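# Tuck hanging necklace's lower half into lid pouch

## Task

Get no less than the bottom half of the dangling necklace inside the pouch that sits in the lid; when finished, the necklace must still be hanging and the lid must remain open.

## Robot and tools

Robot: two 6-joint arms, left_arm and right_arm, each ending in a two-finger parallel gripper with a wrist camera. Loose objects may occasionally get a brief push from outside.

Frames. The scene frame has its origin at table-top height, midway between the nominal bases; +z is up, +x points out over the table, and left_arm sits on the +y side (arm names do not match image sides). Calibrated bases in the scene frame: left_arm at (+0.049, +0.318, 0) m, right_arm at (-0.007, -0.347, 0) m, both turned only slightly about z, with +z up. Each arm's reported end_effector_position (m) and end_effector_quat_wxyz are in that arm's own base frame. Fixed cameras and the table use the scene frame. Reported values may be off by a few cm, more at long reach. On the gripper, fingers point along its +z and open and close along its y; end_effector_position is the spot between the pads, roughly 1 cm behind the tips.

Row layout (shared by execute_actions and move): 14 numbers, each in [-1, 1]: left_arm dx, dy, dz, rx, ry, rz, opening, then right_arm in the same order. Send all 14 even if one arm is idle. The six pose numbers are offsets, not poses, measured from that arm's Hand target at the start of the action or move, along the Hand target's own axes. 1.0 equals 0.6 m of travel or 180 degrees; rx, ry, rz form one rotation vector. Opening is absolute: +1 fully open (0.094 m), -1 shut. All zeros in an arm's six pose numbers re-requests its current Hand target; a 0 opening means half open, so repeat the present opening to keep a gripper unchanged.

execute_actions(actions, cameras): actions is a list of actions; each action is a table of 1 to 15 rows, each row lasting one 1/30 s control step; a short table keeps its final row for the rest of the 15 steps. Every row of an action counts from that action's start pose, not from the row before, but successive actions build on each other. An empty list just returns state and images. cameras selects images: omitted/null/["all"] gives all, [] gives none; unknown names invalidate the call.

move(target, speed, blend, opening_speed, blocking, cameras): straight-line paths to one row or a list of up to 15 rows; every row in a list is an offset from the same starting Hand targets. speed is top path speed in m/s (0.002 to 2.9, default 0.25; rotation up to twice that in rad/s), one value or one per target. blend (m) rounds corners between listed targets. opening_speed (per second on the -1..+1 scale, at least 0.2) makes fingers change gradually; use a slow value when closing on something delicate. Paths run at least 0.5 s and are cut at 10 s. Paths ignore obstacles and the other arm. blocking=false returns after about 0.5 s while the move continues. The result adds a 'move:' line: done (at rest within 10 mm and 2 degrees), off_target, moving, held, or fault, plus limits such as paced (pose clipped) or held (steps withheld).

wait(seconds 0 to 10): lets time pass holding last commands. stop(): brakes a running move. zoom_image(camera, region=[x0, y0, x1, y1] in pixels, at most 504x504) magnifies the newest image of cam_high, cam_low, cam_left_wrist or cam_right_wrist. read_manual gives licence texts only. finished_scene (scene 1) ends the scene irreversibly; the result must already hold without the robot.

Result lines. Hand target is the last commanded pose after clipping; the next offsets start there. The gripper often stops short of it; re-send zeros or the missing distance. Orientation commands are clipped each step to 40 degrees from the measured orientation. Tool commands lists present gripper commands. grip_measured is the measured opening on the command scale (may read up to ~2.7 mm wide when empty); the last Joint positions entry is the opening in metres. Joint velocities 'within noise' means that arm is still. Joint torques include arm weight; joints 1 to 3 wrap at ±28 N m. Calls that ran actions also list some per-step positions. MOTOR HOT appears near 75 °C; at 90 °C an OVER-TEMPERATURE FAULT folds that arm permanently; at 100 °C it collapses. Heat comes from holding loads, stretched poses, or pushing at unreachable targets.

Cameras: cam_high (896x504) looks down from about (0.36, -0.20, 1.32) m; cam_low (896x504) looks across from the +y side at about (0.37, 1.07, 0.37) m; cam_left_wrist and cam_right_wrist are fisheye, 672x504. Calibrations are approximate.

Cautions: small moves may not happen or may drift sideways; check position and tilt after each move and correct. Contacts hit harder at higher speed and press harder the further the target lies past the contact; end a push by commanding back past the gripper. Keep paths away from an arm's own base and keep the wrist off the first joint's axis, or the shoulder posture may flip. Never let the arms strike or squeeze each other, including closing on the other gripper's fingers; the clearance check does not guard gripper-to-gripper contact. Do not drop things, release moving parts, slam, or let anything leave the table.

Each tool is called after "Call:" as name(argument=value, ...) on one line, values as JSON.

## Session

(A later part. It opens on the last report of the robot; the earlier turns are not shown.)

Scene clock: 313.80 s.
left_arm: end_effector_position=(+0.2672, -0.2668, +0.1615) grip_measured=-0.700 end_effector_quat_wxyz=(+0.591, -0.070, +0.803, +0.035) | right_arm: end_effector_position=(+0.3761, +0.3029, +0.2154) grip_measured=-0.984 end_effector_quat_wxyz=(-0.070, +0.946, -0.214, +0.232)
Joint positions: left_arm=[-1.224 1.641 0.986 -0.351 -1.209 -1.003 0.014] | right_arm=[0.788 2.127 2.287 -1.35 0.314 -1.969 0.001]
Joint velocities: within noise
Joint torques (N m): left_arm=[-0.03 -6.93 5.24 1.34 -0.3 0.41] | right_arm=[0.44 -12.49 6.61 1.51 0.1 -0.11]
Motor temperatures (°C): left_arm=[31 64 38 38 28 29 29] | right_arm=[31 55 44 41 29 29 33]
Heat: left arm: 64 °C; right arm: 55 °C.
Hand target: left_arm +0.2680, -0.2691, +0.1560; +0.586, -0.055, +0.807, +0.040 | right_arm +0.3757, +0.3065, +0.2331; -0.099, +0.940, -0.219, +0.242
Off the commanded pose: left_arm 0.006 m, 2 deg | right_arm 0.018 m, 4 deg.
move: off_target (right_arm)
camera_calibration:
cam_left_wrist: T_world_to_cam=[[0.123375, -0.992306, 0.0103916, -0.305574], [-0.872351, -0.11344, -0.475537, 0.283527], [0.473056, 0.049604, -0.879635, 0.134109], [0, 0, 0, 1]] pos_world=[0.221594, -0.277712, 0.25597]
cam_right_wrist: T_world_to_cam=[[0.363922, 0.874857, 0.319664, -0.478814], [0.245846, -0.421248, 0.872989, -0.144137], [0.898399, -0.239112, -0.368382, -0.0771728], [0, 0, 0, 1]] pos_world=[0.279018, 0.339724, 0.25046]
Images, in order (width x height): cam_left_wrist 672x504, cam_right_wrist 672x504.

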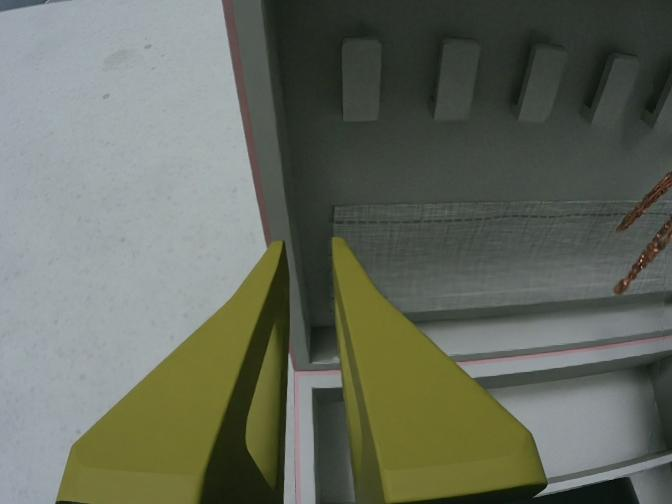

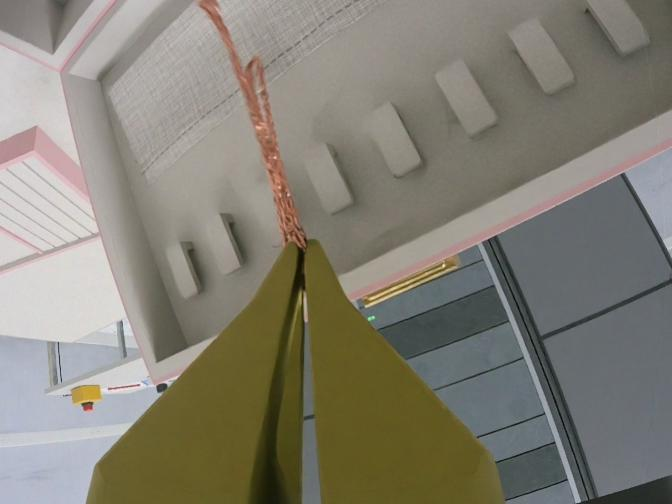

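Call:
move(target=[-0.0102, -0.0225, 0.03173, 0.0063, 0.0022, 0.0089, -0.702, 0.01708, -0.01196, -0.03608, 0, 0, 0, -1], speed=0.06, cameras=["cam_left_wrist", "cam_right_wrist"])

Call:
zoom_image(camera="cam_left_wrist", region=[220, 180, 380, 300])

Scene clock: 316.20 s.
left_arm: end_effector_position=(+0.2861, -0.2770, +0.1546) grip_measured=-0.700 end_effector_quat_wxyz=(+0.583, -0.036, +0.811, +0.045) | right_arm: end_effector_position=(+0.3767, +0.3020, +0.2643) grip_measured=-0.984 end_effector_quat_wxyz=(-0.102, +0.937, -0.220, +0.252)
Joint positions: left_arm=[-1.174 1.676 0.986 -0.198 -1.15 -0.81 0.014] | right_arm=[0.786 2.165 2.536 -1.481 0.314 -1.969 0.001]
Joint velocities: within noise
Joint torques (N m): left_arm=[0.44 -7.69 6.58 1.53 -0.35 0.16] | right_arm=[0.64 -7.73 8.32 1.28 0.11 -0.1]
Motor temperatures (°C): left_arm=[31 63 38 38 28 29 29] | right_arm=[31 55 44 41 29 29 33]
Heat: left arm: 63 °C; right arm: 55 °C.
Hand target: left_arm +0.2897, -0.2798, +0.1560; +0.584, -0.039, +0.810, +0.040 | right_arm +0.3755, +0.3065, +0.2582; -0.099, +0.940, -0.219, +0.242
Off the commanded pose: left_arm 0.005 m, 1 deg | right_arm 0.008 m, 1 deg.
move: done
camera_calibration:
cam_left_wrist: T_world_to_cam=[[0.0792136, -0.995779, -0.0463623, -0.297504], [-0.888343, -0.0494123, -0.456515, 0.314979], [0.452297, 0.0773477, -0.888507, 0.134618], [0, 0, 0, 1]] pos_world=[0.242488, -0.291097, 0.249608]
cam_right_wrist: T_world_to_cam=[[0.345843, 0.854039, 0.388599, -0.499031], [0.19631, -0.47085, 0.860095, -0.150212], [0.917527, -0.221172, -0.330497, -0.0825316], [0, 0, 0, 1]] pos_world=[0.277799, 0.337211, 0.295843]
Images, in order (width x height): cam_left_wrist 672x504, cam_right_wrist 672x504.

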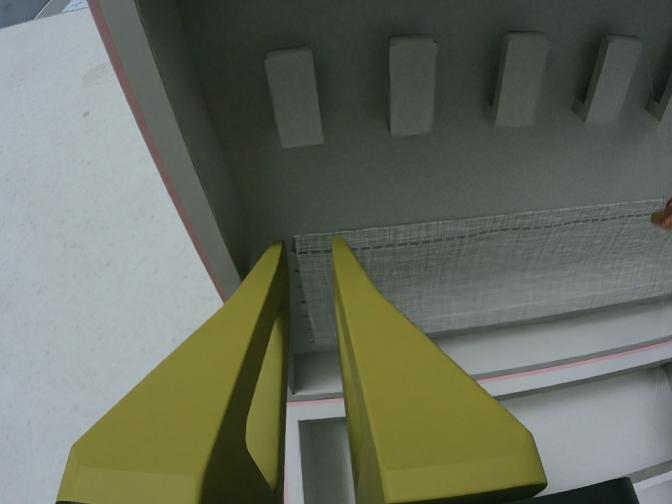

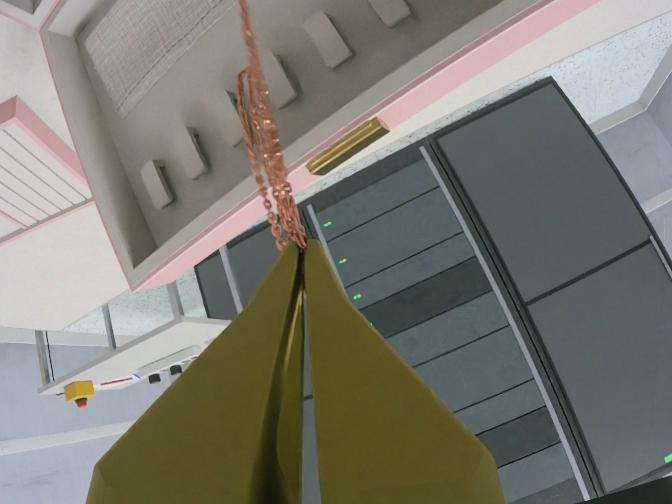

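Scaled by 3.150 from the camera's 672x504 image, which has a finer 960x720 frame.

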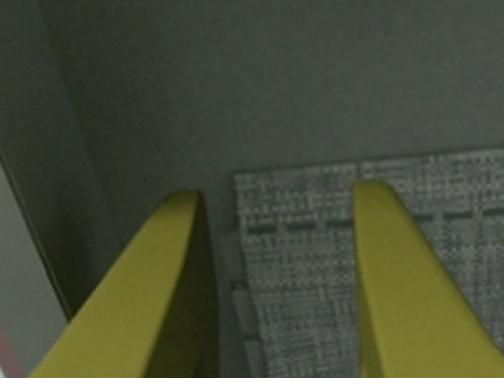

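Call:
move(target=[-0.0003, -0.0025, 0.0174, -0.0075, 0, -0.010, -0.702, 0, 0, 0, 0, 0, 0, -1], speed=0.04, cameras=["cam_left_wrist"])

Call:
zoom_image(camera="cam_left_wrist", region=[220, 180, 380, 300])

Scene clock: 317.87 s.
left_arm: end_effector_position=(+0.2941, -0.2733, +0.1457) grip_measured=-0.700 end_effector_quat_wxyz=(+0.579, -0.041, +0.812, +0.058) | right_arm: end_effector_position=(+0.3766, +0.3019, +0.2642) grip_measured=-0.984 end_effector_quat_wxyz=(-0.102, +0.937, -0.220, +0.252)
Joint positions: left_arm=[-1.15 1.709 0.992 -0.188 -1.149 -0.81 0.014] | right_arm=[0.786 2.165 2.536 -1.482 0.314 -1.969 0.001]
Joint velocities: within noise
Joint torques (N m): left_arm=[0.47 -7.64 8.02 1.52 -0.35 -0.14] | right_arm=[0.68 -7.75 8.34 1.27 0.11 -0.11]
Motor temperatures (°C): left_arm=[31 62 38 38 28 29 29] | right_arm=[31 55 44 40 29 29 33]
Heat: left arm: 62 °C; right arm: 55 °C.
Hand target: left_arm +0.2997, -0.2801, +0.1527; +0.583, -0.058, +0.809, +0.041 | right_arm +0.3756, +0.3065, +0.2582; -0.099, +0.940, -0.219, +0.243
Off the commanded pose: left_arm 0.011 m, 3 deg | right_arm 0.008 m, 1 deg.
move: off_target (left_arm)
camera_calibration:
cam_left_wrist: T_world_to_cam=[[0.102297, -0.992747, -0.0631618, -0.298292], [-0.890498, -0.063093, -0.450592, 0.314258], [0.443338, 0.10234, -0.890493, 0.132545], [0, 0, 0, 1]] pos_world=[0.251598, -0.289866, 0.240792]
Images, in order (width x height): cam_left_wrist 672x504.

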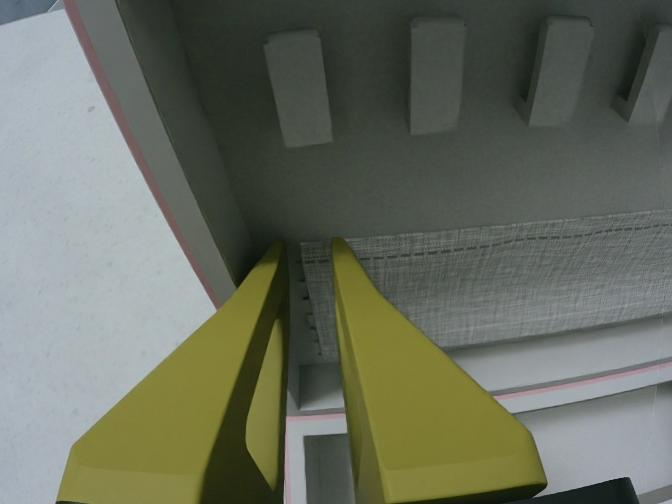

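Scaled by 3.150 from the camera's 672x504 image, which has a finer 960x720 frame.

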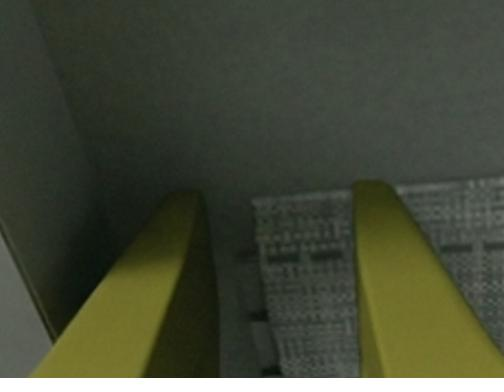

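Call:
move(target=[-0.01327, -0.00667, -0.00776, 0, 0, -0.013, -0.702, 0, 0, 0, 0, 0, 0, -1], speed=0.04, cameras=["cam_left_wrist"])

Call:
zoom_image(camera="cam_left_wrist", region=[220, 180, 380, 300])

Scene clock: 319.43 s.
left_arm: end_effector_position=(+0.2964, -0.2785, +0.1559) grip_measured=-0.700 end_effector_quat_wxyz=(+0.582, -0.066, +0.810, +0.038) | right_arm: end_effector_position=(+0.3765, +0.3019, +0.2641) grip_measured=-0.984 end_effector_quat_wxyz=(-0.102, +0.937, -0.220, +0.252)
Joint positions: left_arm=[-1.15 1.709 1.033 -0.219 -1.149 -0.865 0.014] | right_arm=[0.786 2.165 2.536 -1.483 0.313 -1.969 0.001]
Joint velocities: within noise
Joint torques (N m): left_arm=[-0.32 -7.9 8.4 1.23 -0.43 -0.08] | right_arm=[0.66 -7.76 8.35 1.27 0.09 -0.1]
Motor temperatures (°C): left_arm=[31 62 38 38 28 29 29] | right_arm=[31 55 44 40 29 29 33]
Heat: left arm: 62 °C; right arm: 55 °C.
Hand target: left_arm +0.2984, -0.2844, +0.1618; +0.584, -0.075, +0.808, +0.029 | right_arm +0.3755, +0.3065, +0.2582; -0.099, +0.940, -0.219, +0.242
Off the commanded pose: left_arm 0.008 m, 1 deg | right_arm 0.008 m, 1 deg.
move: done
camera_calibration:
cam_left_wrist: T_world_to_cam=[[0.120236, -0.992745, -0.000635573, -0.318156], [-0.883535, -0.106717, -0.456046, 0.307257], [0.45267, 0.0553948, -0.889956, 0.125219], [0, 0, 0, 1]] pos_world=[0.253043, -0.289995, 0.25136]
Images, in order (width x height): cam_left_wrist 672x504.

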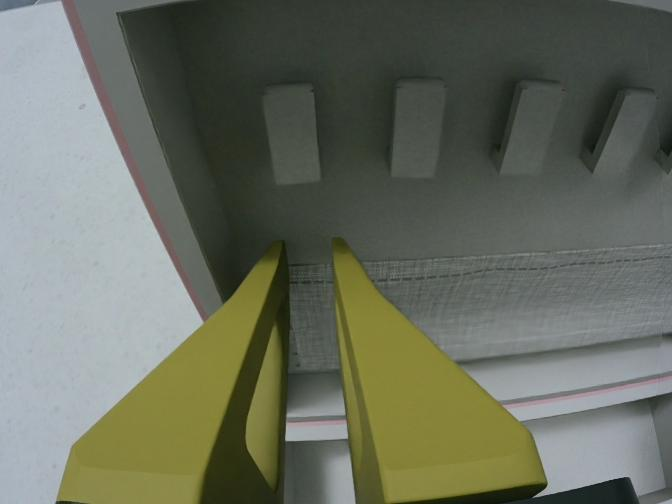

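Scaled by 3.150 from the camera's 672x504 image, which has a finer 960x720 frame.

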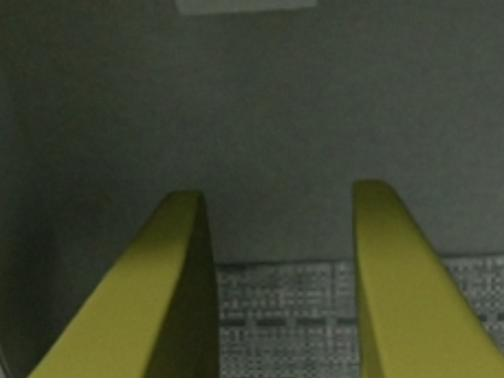

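Call:
move(target=[0.00952, 0.0217, 0.00306, 0, 0, 0, -0.702, 0, 0, 0, 0, 0, 0, -1], speed=0.03, cameras=["cam_left_wrist"])

Call:
zoom_image(camera="cam_left_wrist", region=[220, 180, 380, 300])

Scene clock: 320.33 s.
left_arm: end_effector_position=(+0.2964, -0.2784, +0.1558) grip_measured=-0.700 end_effector_quat_wxyz=(+0.582, -0.066, +0.810, +0.038) | right_arm: end_effector_position=(+0.3765, +0.3019, +0.2641) grip_measured=-0.984 end_effector_quat_wxyz=(-0.102, +0.937, -0.220, +0.252)
Joint positions: left_arm=[-1.15 1.709 1.033 -0.219 -1.149 -0.866 0.014] | right_arm=[0.786 2.165 2.536 -1.483 0.313 -1.969 0.001]
Joint velocities: within noise
Joint torques (N m): left_arm=[-0.28 -8.62 5.91 1.31 -0.39 -0.01] | right_arm=[0.69 -7.88 8.02 1.29 0.1 -0.1]
Motor temperatures (°C): left_arm=[31 61 38 38 28 29 29] | right_arm=[31 55 45 40 29 29 33]
Heat: left arm: 61 °C; right arm: 55 °C.
Hand target: left_arm +0.2964, -0.2784, +0.1558; +0.582, -0.066, +0.810, +0.038 (not the last commanded pose) | right_arm +0.3755, +0.3064, +0.2582; -0.100, +0.940, -0.219, +0.243
Off the commanded pose: left_arm 0.007 m, 1 deg | right_arm 0.008 m, 1 deg.
move: held (left_arm; a check stopped the path); limits=held
pose unreachable (left arm): on one or more control steps of this call, first in action 0 (counted from 0), this arm could not follow its commanded pose, so it was not sent that pose on those steps. It may still have moved: this result reports where it is.
cause: moving toward the commanded pose would bring a part of the arm too close to another arm (this arm's wrist (the part past joint 4) and the right arm's wrist camera, at the place that arm is still heading or pushing toward).
camera_calibration:
cam_left_wrist: T_world_to_cam=[[0.120453, -0.992719, -0.000647019, -0.318201], [-0.883569, -0.106912, -0.455934, 0.307135], [0.452545, 0.0554901, -0.890013, 0.125204], [0, 0, 0, 1]] pos_world=[0.253043, -0.289995, 0.251261]
Images, in order (width x height): cam_left_wrist 672x504.

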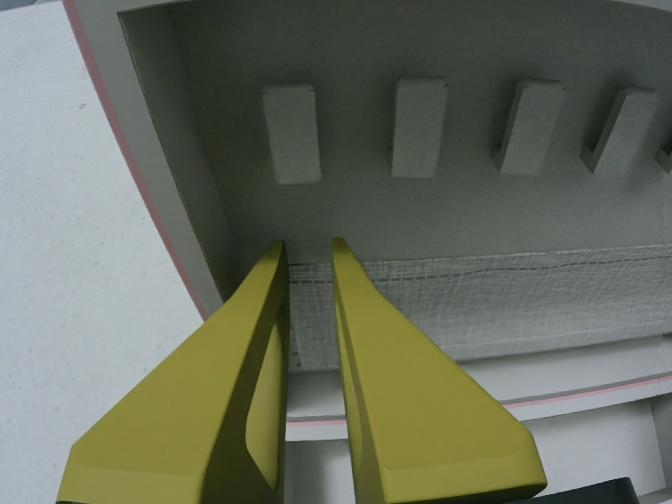

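Scaled by 3.150 from the camera's 672x504 image, which has a finer 960x720 frame.

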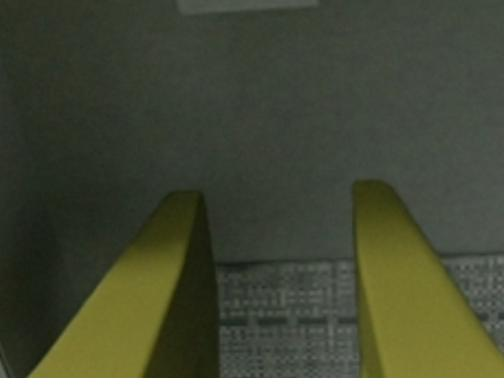

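Call:
move(target=[0, 0, 0, 0, 0, 0, -0.702, 0.0287, 0.04095, 0, 0, 0, 0, -1], speed=0.06, cameras=[])

Scene clock: 320.93 s.
left_arm: end_effector_position=(+0.2964, -0.2784, +0.1558) grip_measured=-0.700 end_effector_quat_wxyz=(+0.582, -0.066, +0.810, +0.038) | right_arm: end_effector_position=(+0.3764, +0.3014, +0.2575) grip_measured=-0.984 end_effector_quat_wxyz=(-0.095, +0.939, -0.219, +0.246)
Joint positions: left_arm=[-1.15 1.709 1.033 -0.219 -1.149 -0.866 0.014] | right_arm=[0.784 2.166 2.515 -1.478 0.311 -1.969 0.001]
Joint velocities: within noise
Joint torques (N m): left_arm=[-0.24 -8.59 5.76 1.31 -0.48 -0.04] | right_arm=[0.34 -9.72 6.83 1.39 0.22 -0.16]
Motor temperatures (°C): left_arm=[31 61 38 39 28 29 29] | right_arm=[31 55 44 40 29 29 33]
Heat: left arm: 61 °C; right arm: 55 °C.
Hand target: left_arm +0.2964, -0.2784, +0.1558; +0.582, -0.066, +0.810, +0.038 | right_arm +0.3766, +0.3017, +0.2593; -0.098, +0.939, -0.219, +0.248 (not the last commanded pose)
Off the commanded pose: left_arm 0.000 m, 0 deg | right_arm 0.025 m, 1 deg.
move: held (right_arm; a check stopped the path); limits=held
pose unreachable (right arm): on one or more control steps of this call, first in action 0 (counted from 0), this arm could not follow its commanded pose, so it was not sent that pose on those steps. It may still have moved: this result reports where it is.
cause: moving toward the commanded pose would bring a part of the arm too close to another arm (this arm's wrist camera and the left arm's wrist (the part past joint 4)).
No camera images: "cameras" was empty.

Call:
move(target=[0.00952, 0, 0.00306, 0, 0, 0, -0.702, 0.0260, 0.0225, -0.0144, 0, 0, 0, -1], speed=0.06, cameras=["cam_right_wrist"])

Scene clock: 322.33 s.
left_arm: end_effector_position=(+0.2959, -0.2775, +0.1540) grip_measured=-0.700 end_effector_quat_wxyz=(+0.582, -0.065, +0.810, +0.039) | right_arm: end_effector_position=(+0.3853, +0.2860, +0.2564) grip_measured=-0.984 end_effector_quat_wxyz=(-0.086, +0.939, -0.225, +0.245)
Joint positions: left_arm=[-1.15 1.709 1.026 -0.215 -1.149 -0.866 0.014] | right_arm=[0.747 2.158 2.5 -1.478 0.306 -1.993 0.001]
Joint velocities: within noise
Joint torques (N m): left_arm=[-0.21 -7.73 5.18 1.51 -0.4 0.04] | right_arm=[0.12 -12.41 5.42 1.32 0.09 -0.32]
Motor temperatures (°C): left_arm=[31 61 38 39 28 29 29] | right_arm=[31 55 44 40 29 29 33]
Heat: left arm: 61 °C; right arm: 55 °C.
Hand target: left_arm +0.2963, -0.2785, +0.1498; +0.582, -0.066, +0.810, +0.038 | right_arm +0.3796, +0.2818, +0.2694; -0.098, +0.939, -0.220, +0.248
Off the commanded pose: left_arm 0.004 m, 0 deg | right_arm 0.015 m, 1 deg.
move: off_target (right_arm)
camera_calibration:
cam_right_wrist: T_world_to_cam=[[0.36707, 0.857872, 0.359605, -0.487028], [0.208178, -0.452549, 0.867099, -0.164215], [0.906599, -0.243425, -0.344707, -0.0823946], [0, 0, 0, 1]] pos_world=[0.287658, 0.323436, 0.289126]
Images, in order (width x height): cam_right_wrist 672x504.

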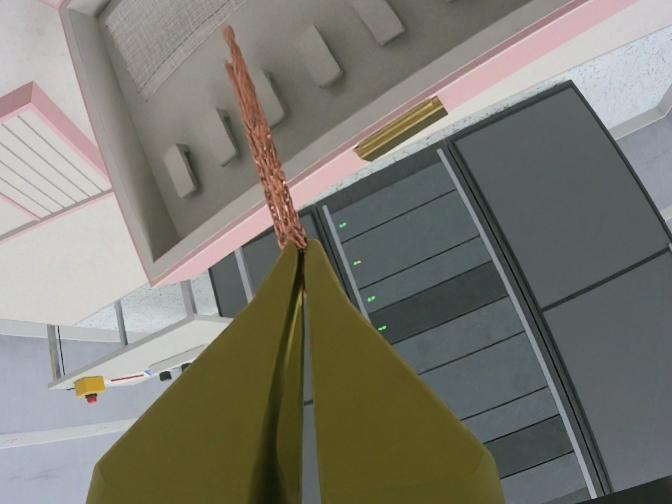

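Call:
move(target=[0, 0.0133, 0, 0, 0, 0, -0.702, -0.0030, 0.02245, 0.00655, 0, 0, 0, -1], speed=0.03, cameras=["cam_left_wrist"])

Call:
zoom_image(camera="cam_left_wrist", region=[220, 180, 380, 300])

Scene clock: 324.07 s.
left_arm: end_effector_position=(+0.2935, -0.2721, +0.1445) grip_measured=-0.700 end_effector_quat_wxyz=(+0.579, -0.061, +0.812, +0.046) | right_arm: end_effector_position=(+0.3781, +0.2738, +0.2481) grip_measured=-0.984 end_effector_quat_wxyz=(-0.082, +0.941, -0.223, +0.242)
Joint positions: left_arm=[-1.15 1.709 0.99 -0.197 -1.149 -0.866 0.014] | right_arm=[0.736 2.052 2.297 -1.389 0.3 -2.006 0.001]
Joint velocities: within noise
Joint torques (N m): left_arm=[0.46 -10.02 5.18 1.52 -0.37 0.12] | right_arm=[-0.02 -11.79 5.74 1.4 0.08 -0.31]
Motor temperatures (°C): left_arm=[31 60 38 39 28 29 29] | right_arm=[31 55 44 40 29 29 33]
Heat: left arm: 60 °C; right arm: 55 °C.
Hand target: left_arm +0.2951, -0.2707, +0.1497; +0.582, -0.066, +0.810, +0.038 | right_arm +0.3752, +0.2710, +0.2612; -0.098, +0.939, -0.220, +0.248
Off the commanded pose: left_arm 0.006 m, 1 deg | right_arm 0.014 m, 2 deg.
move: off_target (right_arm)
camera_calibration:
cam_left_wrist: T_world_to_cam=[[0.120411, -0.99253, -0.0196479, -0.308724], [-0.887242, -0.0987175, -0.450618, 0.302629], [0.445312, 0.0716918, -0.892501, 0.122953], [0, 0, 0, 1]] pos_world=[0.250926, -0.285358, 0.24004]
Images, in order (width x height): cam_left_wrist 672x504.

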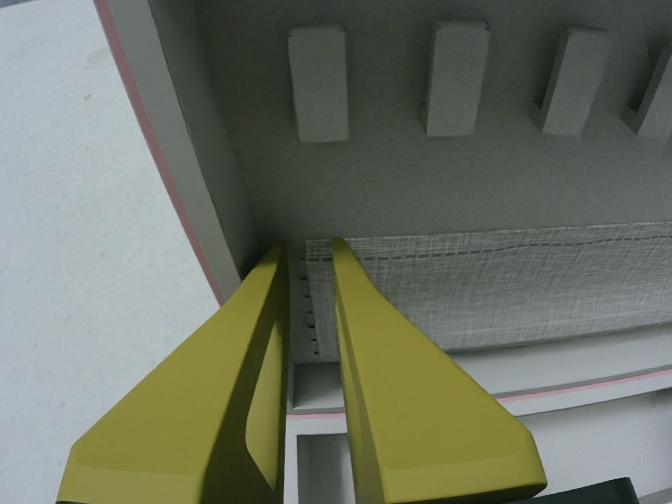

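Scaled by 3.150 from the camera's 672x504 image, which has a finer 960x720 frame.

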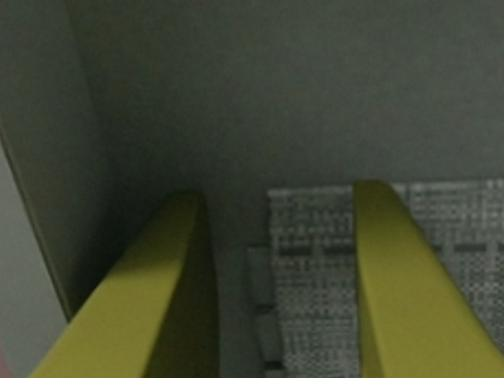

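Call:
move(target=[0, -0.02, 0, 0, 0, 0, -0.55, 0, 0, 0, 0, 0, 0, -1], speed=0.03, cameras=["cam_left_wrist"])

Call:
zoom_image(camera="cam_left_wrist", region=[200, 180, 360, 300])

Scene clock: 325.87 s.
left_arm: end_effector_position=(+0.2953, -0.2763, +0.1442) grip_measured=-0.552 end_effector_quat_wxyz=(+0.579, -0.061, +0.812, +0.045) | right_arm: end_effector_position=(+0.3782, +0.2740, +0.2482) grip_measured=-0.984 end_effector_quat_wxyz=(-0.082, +0.941, -0.223, +0.242)
Joint positions: left_arm=[-1.15 1.724 1.007 -0.196 -1.147 -0.866 0.021] | right_arm=[0.736 2.052 2.297 -1.388 0.299 -2.006 0.001]
Joint velocities: within noise
Joint torques (N m): left_arm=[-0.64 -7.83 8.18 1.26 -0.48 -0.04] | right_arm=[0.01 -11.82 5.72 1.43 0.09 -0.3]
Motor temperatures (°C): left_arm=[31 60 38 39 28 29 29] | right_arm=[31 56 44 40 29 29 33]
Heat: left arm: 60 °C; right arm: 56 °C.
Hand target: left_arm +0.2969, -0.2825, +0.1500; +0.582, -0.066, +0.809, +0.038 | right_arm +0.3753, +0.2710, +0.2613; -0.098, +0.939, -0.220, +0.248
Off the commanded pose: left_arm 0.009 m, 1 deg | right_arm 0.014 m, 2 deg.
move: off_target (right_arm)
camera_calibration:
cam_left_wrist: T_world_to_cam=[[0.119473, -0.992683, -0.0174908, -0.313145], [-0.887512, -0.0988858, -0.450049, 0.303633], [0.445026, 0.0692921, -0.892833, 0.121714], [0, 0, 0, 1]] pos_world=[0.252724, -0.289262, 0.239842]
Images, in order (width x height): cam_left_wrist 672x504.

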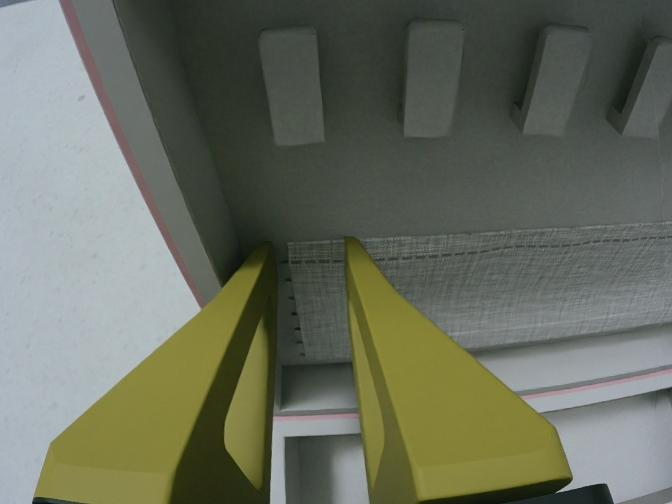

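Scaled by 3.150 from the camera's 672x504 image, which has a finer 960x720 frame.

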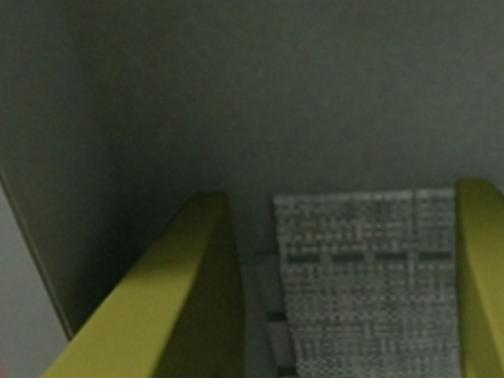

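Call:
move(target=[-0.0127, 0.002, -0.0041, 0, 0, 0, -0.49, 0, 0, 0, 0, 0, 0, -1], speed=0.03, cameras=["cam_left_wrist"])

Call:
zoom_image(camera="cam_left_wrist", region=[200, 180, 360, 300])

Scene clock: 326.67 s.
left_arm: end_effector_position=(+0.2952, -0.2760, +0.1447) grip_measured=-0.492 end_effector_quat_wxyz=(+0.578, -0.059, +0.812, +0.047) | right_arm: end_effector_position=(+0.3782, +0.2740, +0.2482) grip_measured=-0.984 end_effector_quat_wxyz=(-0.082, +0.941, -0.223, +0.242)
Joint positions: left_arm=[-1.15 1.724 1.012 -0.209 -1.147 -0.866 0.024] | right_arm=[0.736 2.052 2.297 -1.388 0.299 -2.006 0.001]
Joint velocities: within noise
Joint torques (N m): left_arm=[-0.43 -8.53 5.72 1.32 -0.42 0] | right_arm=[-0.01 -11.78 5.76 1.42 0.09 -0.3]
Motor temperatures (°C): left_arm=[31 60 38 39 28 29 29] | right_arm=[31 56 44 41 29 29 33]
Heat: left arm: 60 °C; right arm: 56 °C.
Hand target: left_arm +0.2952, -0.2760, +0.1446; +0.578, -0.059, +0.812, +0.047 (not the last commanded pose) | right_arm +0.3753, +0.2710, +0.2613; -0.098, +0.939, -0.220, +0.248
Off the commanded pose: left_arm 0.014 m, 1 deg | right_arm 0.014 m, 2 deg.
move: held (left_arm; a check stopped the path), off_target (right_arm); limits=held
pose unreachable (left arm): on one or more control steps of this call, first in action 0 (counted from 0), this arm could not follow its commanded pose, so it was not sent that pose on those steps. It may still have moved: this result reports where it is.
cause: moving toward the commanded pose would bring a part of the arm too close to another arm (this arm's wrist (the part past joint 4) and the right arm's wrist camera).
camera_calibration:
cam_left_wrist: T_world_to_cam=[[0.11942, -0.992546, -0.0243213, -0.311848], [-0.888816, -0.0959594, -0.448104, 0.304699], [0.44243, 0.0751298, -0.89365, 0.124638], [0, 0, 0, 1]] pos_world=[0.252918, -0.289649, 0.240335]
Images, in order (width x height): cam_left_wrist 672x504.

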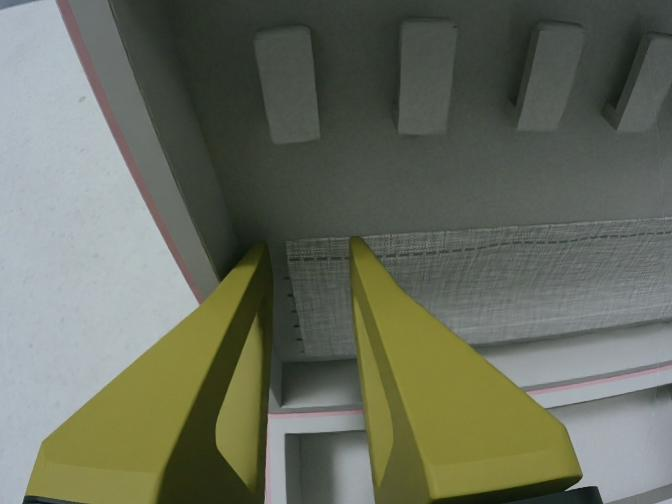

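Scaled by 3.150 from the camera's 672x504 image, which has a finer 960x720 frame.

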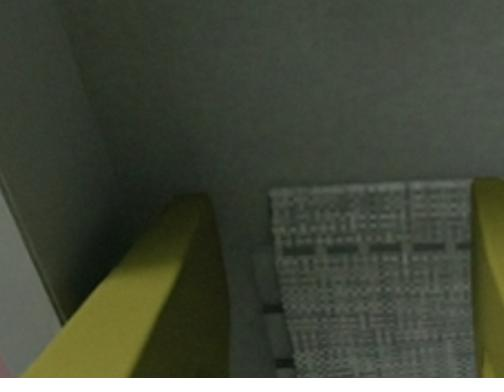

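Call:
move(target=[0, 0, 0, 0, 0, 0, -0.49, 0.02652, 0.00586, -0.03175, 0, 0, 0, -1], speed=0.06, cameras=["cam_right_wrist"])

Scene clock: 328.07 s.
left_arm: end_effector_position=(+0.2952, -0.2760, +0.1447) grip_measured=-0.492 end_effector_quat_wxyz=(+0.578, -0.059, +0.812, +0.047) | right_arm: end_effector_position=(+0.3774, +0.2598, +0.2816) grip_measured=-0.984 end_effector_quat_wxyz=(-0.097, +0.936, -0.225, +0.252)
Joint positions: left_arm=[-1.15 1.724 1.012 -0.209 -1.147 -0.866 0.024] | right_arm=[0.71 2.052 2.434 -1.482 0.288 -2.03 0.001]
Joint velocities: within noise
Joint torques (N m): left_arm=[-0.4 -8.59 5.57 1.33 -0.4 -0.02] | right_arm=[-0.02 -8.34 8.06 1.31 0.09 -0.3]
Motor temperatures (°C): left_arm=[31 59 38 39 28 29 29] | right_arm=[31 56 44 40 29 29 33]
Heat: left arm: 59 °C; right arm: 56 °C.
Hand target: left_arm +0.2952, -0.2760, +0.1446; +0.578, -0.059, +0.812, +0.047 | right_arm +0.3767, +0.2592, +0.2832; -0.097, +0.939, -0.219, +0.248
Off the commanded pose: left_arm 0.000 m, 0 deg | right_arm 0.002 m, 1 deg.
move: done
camera_calibration:
cam_right_wrist: T_world_to_cam=[[0.358031, 0.852484, 0.380899, -0.471966], [0.193642, -0.466865, 0.862867, -0.185908], [0.913409, -0.235176, -0.332229, -0.0810587], [0, 0, 0, 1]] pos_world=[0.279018, 0.296487, 0.313255]
Images, in order (width x height): cam_right_wrist 672x504.

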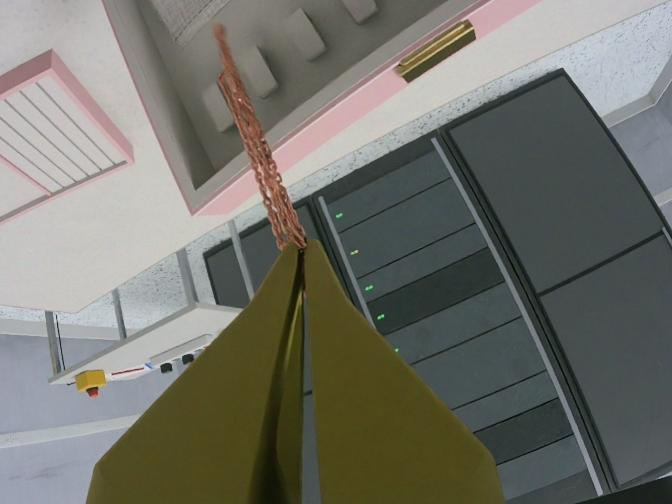

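Call:
move(target=[-0.0127, 0.002, -0.0041, 0, 0, 0, -0.49, -0.0055, 0.0038, 0.0115, 0, 0, 0, -1], speed=0.03, cameras=["cam_left_wrist"])

Call:
zoom_image(camera="cam_left_wrist", region=[200, 180, 360, 300])

Scene clock: 329.27 s.
left_arm: end_effector_position=(+0.2941, -0.2737, +0.1428) grip_measured=-0.492 end_effector_quat_wxyz=(+0.575, -0.053, +0.814, +0.056) | right_arm: end_effector_position=(+0.3790, +0.2613, +0.2659) grip_measured=-0.984 end_effector_quat_wxyz=(-0.085, +0.940, -0.223, +0.243)
Joint positions: left_arm=[-1.15 1.724 1.012 -0.231 -1.147 -0.866 0.024] | right_arm=[0.71 2.052 2.374 -1.451 0.287 -2.031 0.001]
Joint velocities: within noise
Joint torques (N m): left_arm=[0.03 -10.43 6.89 1.22 -0.35 0.03] | right_arm=[0.02 -10.95 5.52 1.46 0.08 -0.3]
Motor temperatures (°C): left_arm=[31 59 38 39 28 29 29] | right_arm=[31 55 44 40 29 29 33]
Heat: left arm: 59 °C; right arm: 55 °C.
Hand target: left_arm +0.2952, -0.2748, +0.1526; +0.578, -0.059, +0.812, +0.047 | right_arm +0.3768, +0.2592, +0.2753; -0.097, +0.939, -0.219, +0.248
Off the commanded pose: left_arm 0.010 m, 1 deg | right_arm 0.010 m, 2 deg.
move: done
camera_calibration:
cam_left_wrist: T_world_to_cam=[[0.119115, -0.991839, -0.0454657, -0.306103], [-0.892814, -0.0869634, -0.441951, 0.305875], [0.434391, 0.0932354, -0.895886, 0.130874], [0, 0, 0, 1]] pos_world=[0.2527, -0.289207, 0.238513]
Images, in order (width x height): cam_left_wrist 672x504.

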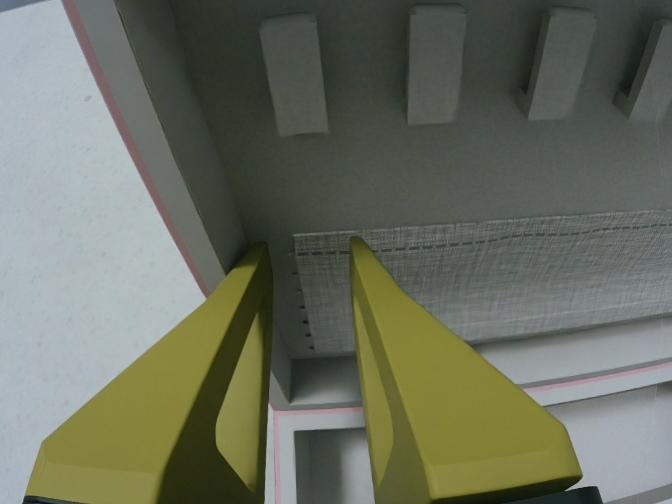

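Scaled by 3.150 from the camera's 672x504 image, which has a finer 960x720 frame.

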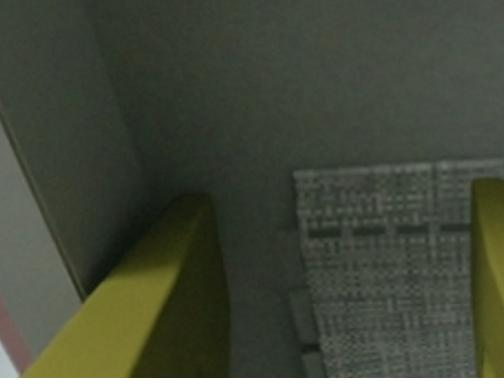

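Call:
move(target=[[-0.0645, 0.0, -0.035, 0, 0, 0, -0.49, 0, 0, 0, 0, 0, 0, -1], [-0.008, 0.0, -0.0037, 0, 0, 0, -0.49, 0, 0, 0, 0, 0, 0, -1]], speed=[0.1, 0.05], cameras=["cam_left_wrist"])

Call:
zoom_image(camera="cam_left_wrist", region=[200, 180, 360, 300])

Scene clock: 331.47 s.
left_arm: end_effector_position=(+0.2919, -0.2763, +0.1604) grip_measured=-0.492 end_effector_quat_wxyz=(+0.578, -0.059, +0.813, +0.045) | right_arm: end_effector_position=(+0.3792, +0.2615, +0.2660) grip_measured=-0.984 end_effector_quat_wxyz=(-0.086, +0.940, -0.223, +0.244)
Joint positions: left_arm=[-1.159 1.692 1.046 -0.283 -1.149 -0.879 0.024] | right_arm=[0.71 2.052 2.374 -1.45 0.287 -2.031 0.001]
Joint velocities: within noise
Joint torques (N m): left_arm=[0.32 -7.94 5.26 1.5 -0.38 0.11] | right_arm=[-0.01 -10.96 5.5 1.45 0.09 -0.3]
Motor temperatures (°C): left_arm=[31 59 38 39 28 29 29] | right_arm=[31 56 44 41 29 29 33]
Heat: left arm: 59 °C; right arm: 56 °C.
Hand target: left_arm +0.2946, -0.2750, +0.1577; +0.578, -0.059, +0.813, +0.048 | right_arm +0.3768, +0.2592, +0.2753; -0.097, +0.939, -0.219, +0.248
Off the commanded pose: left_arm 0.004 m, 0 deg | right_arm 0.010 m, 1 deg.
move: done
camera_calibration:
cam_left_wrist: T_world_to_cam=[[0.116065, -0.993021, -0.0209225, -0.311048], [-0.889257, -0.094508, -0.447537, 0.309247], [0.442436, 0.070549, -0.894021, 0.138976], [0, 0, 0, 1]] pos_world=[0.249614, -0.289456, 0.256139]
Images, in order (width x height): cam_left_wrist 672x504.

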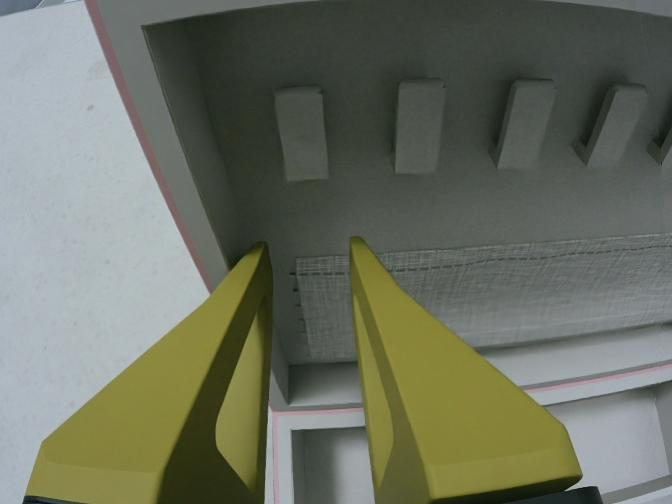

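Scaled by 3.150 from the camera's 672x504 image, which has a finer 960x720 frame.

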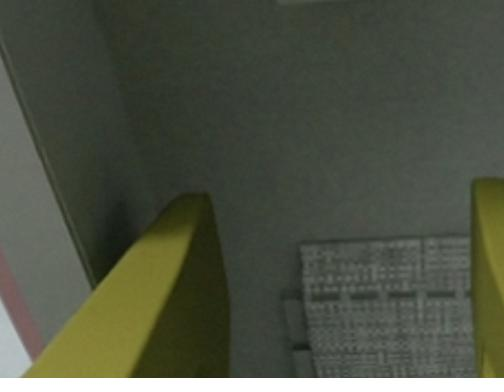

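Call:
execute_actions(actions=[], cameras=["cam_left_wrist"])

Scene clock: 332.20 s.
left_arm: end_effector_position=(+0.2919, -0.2764, +0.1604) grip_measured=-0.492 end_effector_quat_wxyz=(+0.578, -0.059, +0.813, +0.045) | right_arm: end_effector_position=(+0.3792, +0.2615, +0.2660) grip_measured=-0.984 end_effector_quat_wxyz=(-0.086, +0.940, -0.223, +0.244)
Joint positions: left_arm=[-1.159 1.692 1.046 -0.283 -1.149 -0.879 0.024] | right_arm=[0.71 2.052 2.374 -1.45 0.287 -2.031 0.001]
Joint velocities: within noise
Joint torques (N m): left_arm=[0.72 -7.88 5.14 1.51 -0.39 0.15] | right_arm=[-0.01 -10.95 5.49 1.46 0.08 -0.29]
Motor temperatures (°C): left_arm=[31 59 38 39 28 29 29] | right_arm=[31 56 44 41 29 29 33]
Heat: left arm: 59 °C; right arm: 56 °C.
Hand target: left_arm +0.2946, -0.2750, +0.1577; +0.578, -0.059, +0.813, +0.048 | right_arm +0.3768, +0.2592, +0.2753; -0.097, +0.939, -0.219, +0.248
Tool commands: left_gripper/opening=-0.49 right_gripper/opening=-1.0
Off the commanded pose: left_arm 0.004 m, 0 deg | right_arm 0.010 m, 1 deg.
camera_calibration:
cam_left_wrist: T_world_to_cam=[[0.115889, -0.99305, -0.0205435, -0.311209], [-0.889174, -0.0945049, -0.447703, 0.30926], [0.442649, 0.0701506, -0.893947, 0.138796], [0, 0, 0, 1]] pos_world=[0.249614, -0.289556, 0.256139]
Images, in order (width x height): cam_left_wrist 672x504.

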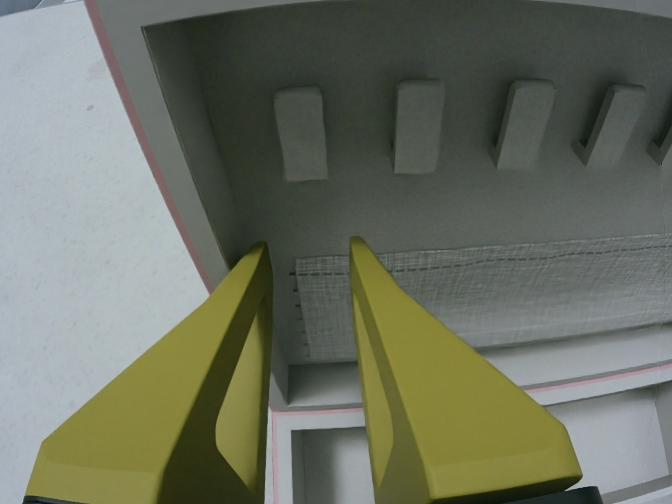

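Call:
move(target=[0.0095, 0, 0.0031, 0, 0, 0, -0.49, 0, 0, 0, 0, 0, 0, -1], speed=0.05, cameras=["cam_left_wrist"])

Scene clock: 333.73 s.
left_arm: end_effector_position=(+0.2918, -0.2761, +0.1551) grip_measured=-0.492 end_effector_quat_wxyz=(+0.578, -0.059, +0.813, +0.045) | right_arm: end_effector_position=(+0.3792, +0.2615, +0.2660) grip_measured=-0.984 end_effector_quat_wxyz=(-0.086, +0.940, -0.223, +0.244)
Joint positions: left_arm=[-1.159 1.699 1.031 -0.259 -1.149 -0.879 0.024] | right_arm=[0.71 2.052 2.374 -1.45 0.287 -2.031 0.001]
Joint velocities: within noise
Joint torques (N m): left_arm=[0.58 -7.77 5.24 1.53 -0.38 0.12] | right_arm=[-0.01 -10.95 5.5 1.45 0.09 -0.29]
Motor temperatures (°C): left_arm=[31 58 38 39 28 29 29] | right_arm=[31 56 44 41 29 29 33]
Heat: left arm: 58 °C; right arm: 56 °C.
Hand target: left_arm +0.2945, -0.2750, +0.1517; +0.578, -0.059, +0.813, +0.048 | right_arm +0.3768, +0.2592, +0.2753; -0.097, +0.939, -0.219, +0.248
Off the commanded pose: left_arm 0.004 m, 0 deg | right_arm 0.010 m, 1 deg.
move: done
camera_calibration:
cam_left_wrist: T_world_to_cam=[[0.115882, -0.993065, -0.019841, -0.31108], [-0.889028, -0.0947921, -0.447932, 0.306642], [0.442945, 0.0695464, -0.893847, 0.133756], [0, 0, 0, 1]] pos_world=[0.249415, -0.289158, 0.25074]
Images, in order (width x height): cam_left_wrist 672x504.

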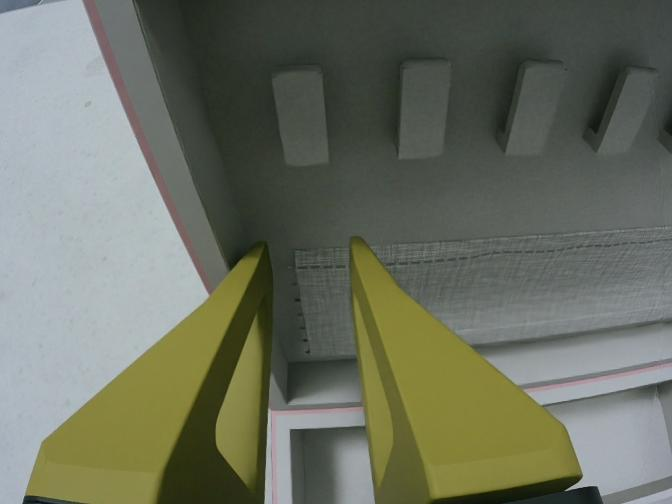

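Call:
move(target=[0.0060, 0, 0.0019, 0, 0, 0, -0.49, 0, 0, 0, 0, 0, 0, -1], speed=0.05, cameras=["cam_left_wrist"])

Call:
zoom_image(camera="cam_left_wrist", region=[200, 180, 420, 380])

Scene clock: 334.83 s.
left_arm: end_effector_position=(+0.2918, -0.2761, +0.1514) grip_measured=-0.492 end_effector_quat_wxyz=(+0.578, -0.059, +0.813, +0.045) | right_arm: end_effector_position=(+0.3792, +0.2615, +0.2660) grip_measured=-0.984 end_effector_quat_wxyz=(-0.086, +0.940, -0.223, +0.244)
Joint positions: left_arm=[-1.159 1.706 1.022 -0.244 -1.149 -0.879 0.024] | right_arm=[0.71 2.052 2.374 -1.45 0.287 -2.031 0.001]
Joint velocities: within noise
Joint torques (N m): left_arm=[0.44 -7.91 5.04 1.51 -0.36 0.15] | right_arm=[-0.01 -10.93 5.52 1.46 0.09 -0.29]
Motor temperatures (°C): left_arm=[31 58 38 39 28 29 29] | right_arm=[31 56 44 41 29 29 33]
Heat: left arm: 58 °C; right arm: 56 °C.
Hand target: left_arm +0.2944, -0.2750, +0.1481; +0.578, -0.059, +0.812, +0.047 | right_arm +0.3768, +0.2592, +0.2753; -0.097, +0.939, -0.219, +0.248
Off the commanded pose: left_arm 0.004 m, 0 deg | right_arm 0.010 m, 1 deg.
move: done
camera_calibration:
cam_left_wrist: T_world_to_cam=[[0.115882, -0.993065, -0.019841, -0.311153], [-0.889028, -0.0947921, -0.447932, 0.304984], [0.442945, 0.0695464, -0.893847, 0.130449], [0, 0, 0, 1]] pos_world=[0.249415, -0.289158, 0.24704]
Images, in order (width x height): cam_left_wrist 672x504.

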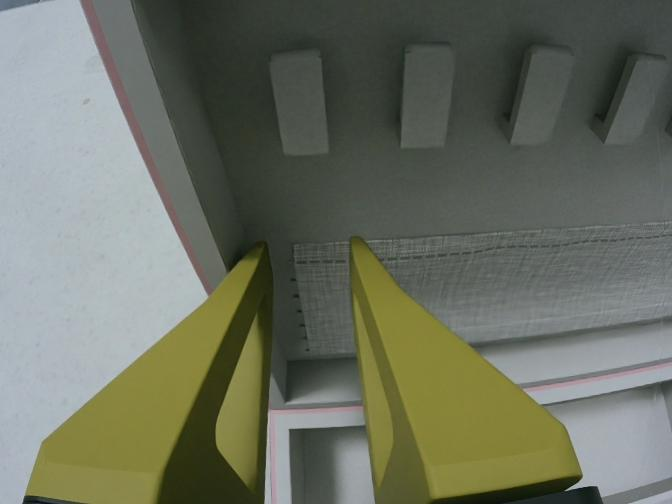

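Scaled by 2.291 from the camera's 672x504 image, which has a finer 960x720 frame.

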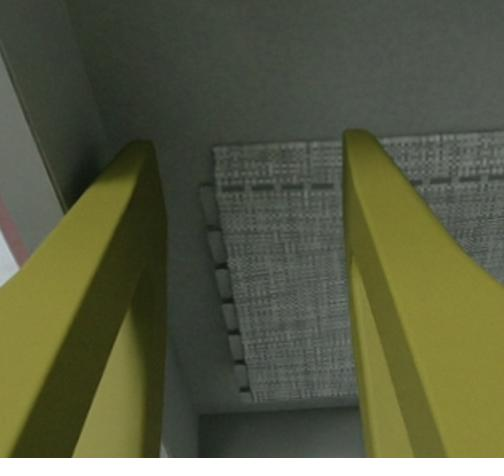

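Call:
move(target=[-0.0031, 0, 0.0095, 0, 0, 0, -0.49, 0, 0, 0, 0, 0, 0, -1], speed=0.05, cameras=["cam_left_wrist"])

Call:
zoom_image(camera="cam_left_wrist", region=[200, 180, 420, 380])

Scene clock: 336.87 s.
left_arm: end_effector_position=(+0.2984, -0.2751, +0.1538) grip_measured=-0.492 end_effector_quat_wxyz=(+0.580, -0.062, +0.811, +0.043) | right_arm: end_effector_position=(+0.3792, +0.2615, +0.2660) grip_measured=-0.984 end_effector_quat_wxyz=(-0.086, +0.940, -0.223, +0.243)
Joint positions: left_arm=[-1.141 1.706 1.022 -0.209 -1.143 -0.848 0.024] | right_arm=[0.71 2.052 2.374 -1.45 0.287 -2.031 0.001]
Joint velocities: within noise
Joint torques (N m): left_arm=[0.35 -7.57 5 1.58 -0.38 0.14] | right_arm=[-0.01 -10.97 5.5 1.45 0.09 -0.29]
Motor temperatures (°C): left_arm=[31 58 38 39 28 29 29] | right_arm=[31 56 44 41 29 29 33]
Heat: left arm: 58 °C; right arm: 56 °C.
Hand target: left_arm +0.3003, -0.2740, +0.1479; +0.578, -0.059, +0.813, +0.048 | right_arm +0.3768, +0.2592, +0.2753; -0.097, +0.939, -0.219, +0.248
Off the commanded pose: left_arm 0.006 m, 1 deg | right_arm 0.010 m, 1 deg.
move: done
camera_calibration:
cam_left_wrist: T_world_to_cam=[[0.120578, -0.992608, -0.0137723, -0.313119], [-0.88599, -0.101348, -0.452494, 0.310051], [0.447753, 0.0667631, -0.891661, 0.127136], [0, 0, 0, 1]] pos_world=[0.255532, -0.287869, 0.249346]
Images, in order (width x height): cam_left_wrist 672x504.

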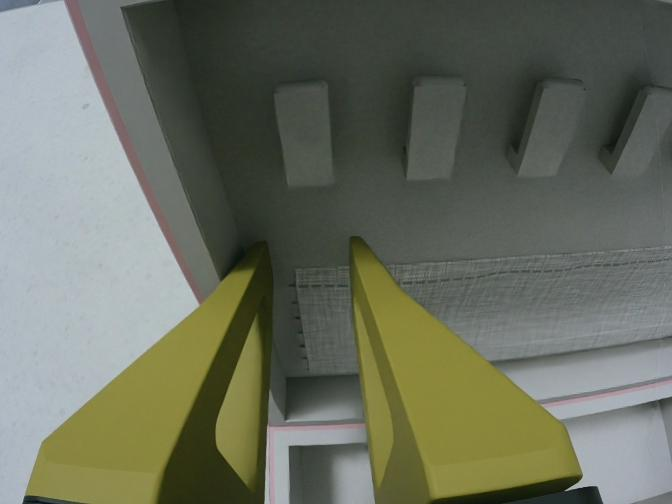

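Scaled by 2.291 from the camera's 672x504 image, which has a finer 960x720 frame.

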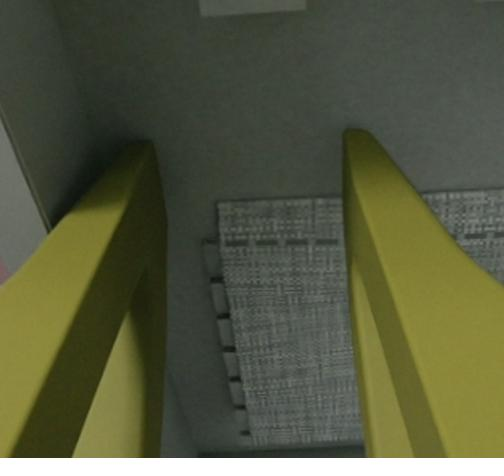

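Call:
move(target=[0.0069, 0, 0.0005, 0, 0, 0, -0.49, 0, 0, 0, 0, 0, 0, -1], speed=0.05, cameras=["cam_left_wrist"])

Call:
zoom_image(camera="cam_left_wrist", region=[200, 180, 420, 380])

Scene clock: 337.93 s.
left_arm: end_effector_position=(+0.2978, -0.2741, +0.1478) grip_measured=-0.492 end_effector_quat_wxyz=(+0.579, -0.060, +0.812, +0.047) | right_arm: end_effector_position=(+0.3792, +0.2615, +0.2660) grip_measured=-0.984 end_effector_quat_wxyz=(-0.086, +0.940, -0.223, +0.243)
Joint positions: left_arm=[-1.141 1.714 1.009 -0.197 -1.143 -0.848 0.024] | right_arm=[0.71 2.052 2.374 -1.45 0.287 -2.031 0.001]
Joint velocities: within noise
Joint torques (N m): left_arm=[0.02 -7.71 5.12 1.52 -0.35 0.01] | right_arm=[0.01 -10.95 5.49 1.46 0.09 -0.3]
Motor temperatures (°C): left_arm=[31 57 38 39 28 29 29] | right_arm=[31 56 44 41 29 29 33]
Heat: left arm: 57 °C; right arm: 56 °C.
Hand target: left_arm +0.2993, -0.2742, +0.1440; +0.578, -0.059, +0.812, +0.047 | right_arm +0.3768, +0.2592, +0.2753; -0.097, +0.939, -0.219, +0.248
Off the commanded pose: left_arm 0.004 m, 0 deg | right_arm 0.010 m, 1 deg.
move: done
camera_calibration:
cam_left_wrist: T_world_to_cam=[[0.120067, -0.992496, -0.023132, -0.310529], [-0.887986, -0.0969464, -0.449536, 0.308358], [0.44392, 0.0745153, -0.892963, 0.125426], [0, 0, 0, 1]] pos_world=[0.255423, -0.287651, 0.243436]
Images, in order (width x height): cam_left_wrist 672x504.

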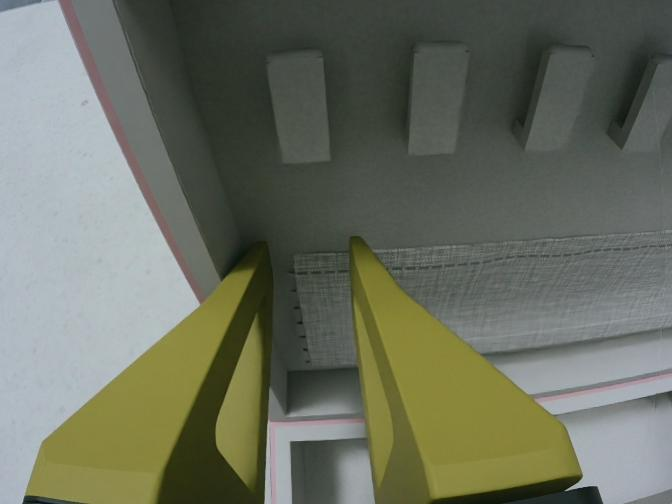

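Scaled by 2.291 from the camera's 672x504 image, which has a finer 960x720 frame.

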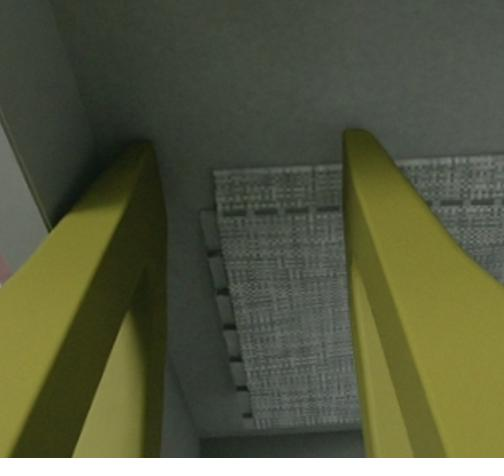

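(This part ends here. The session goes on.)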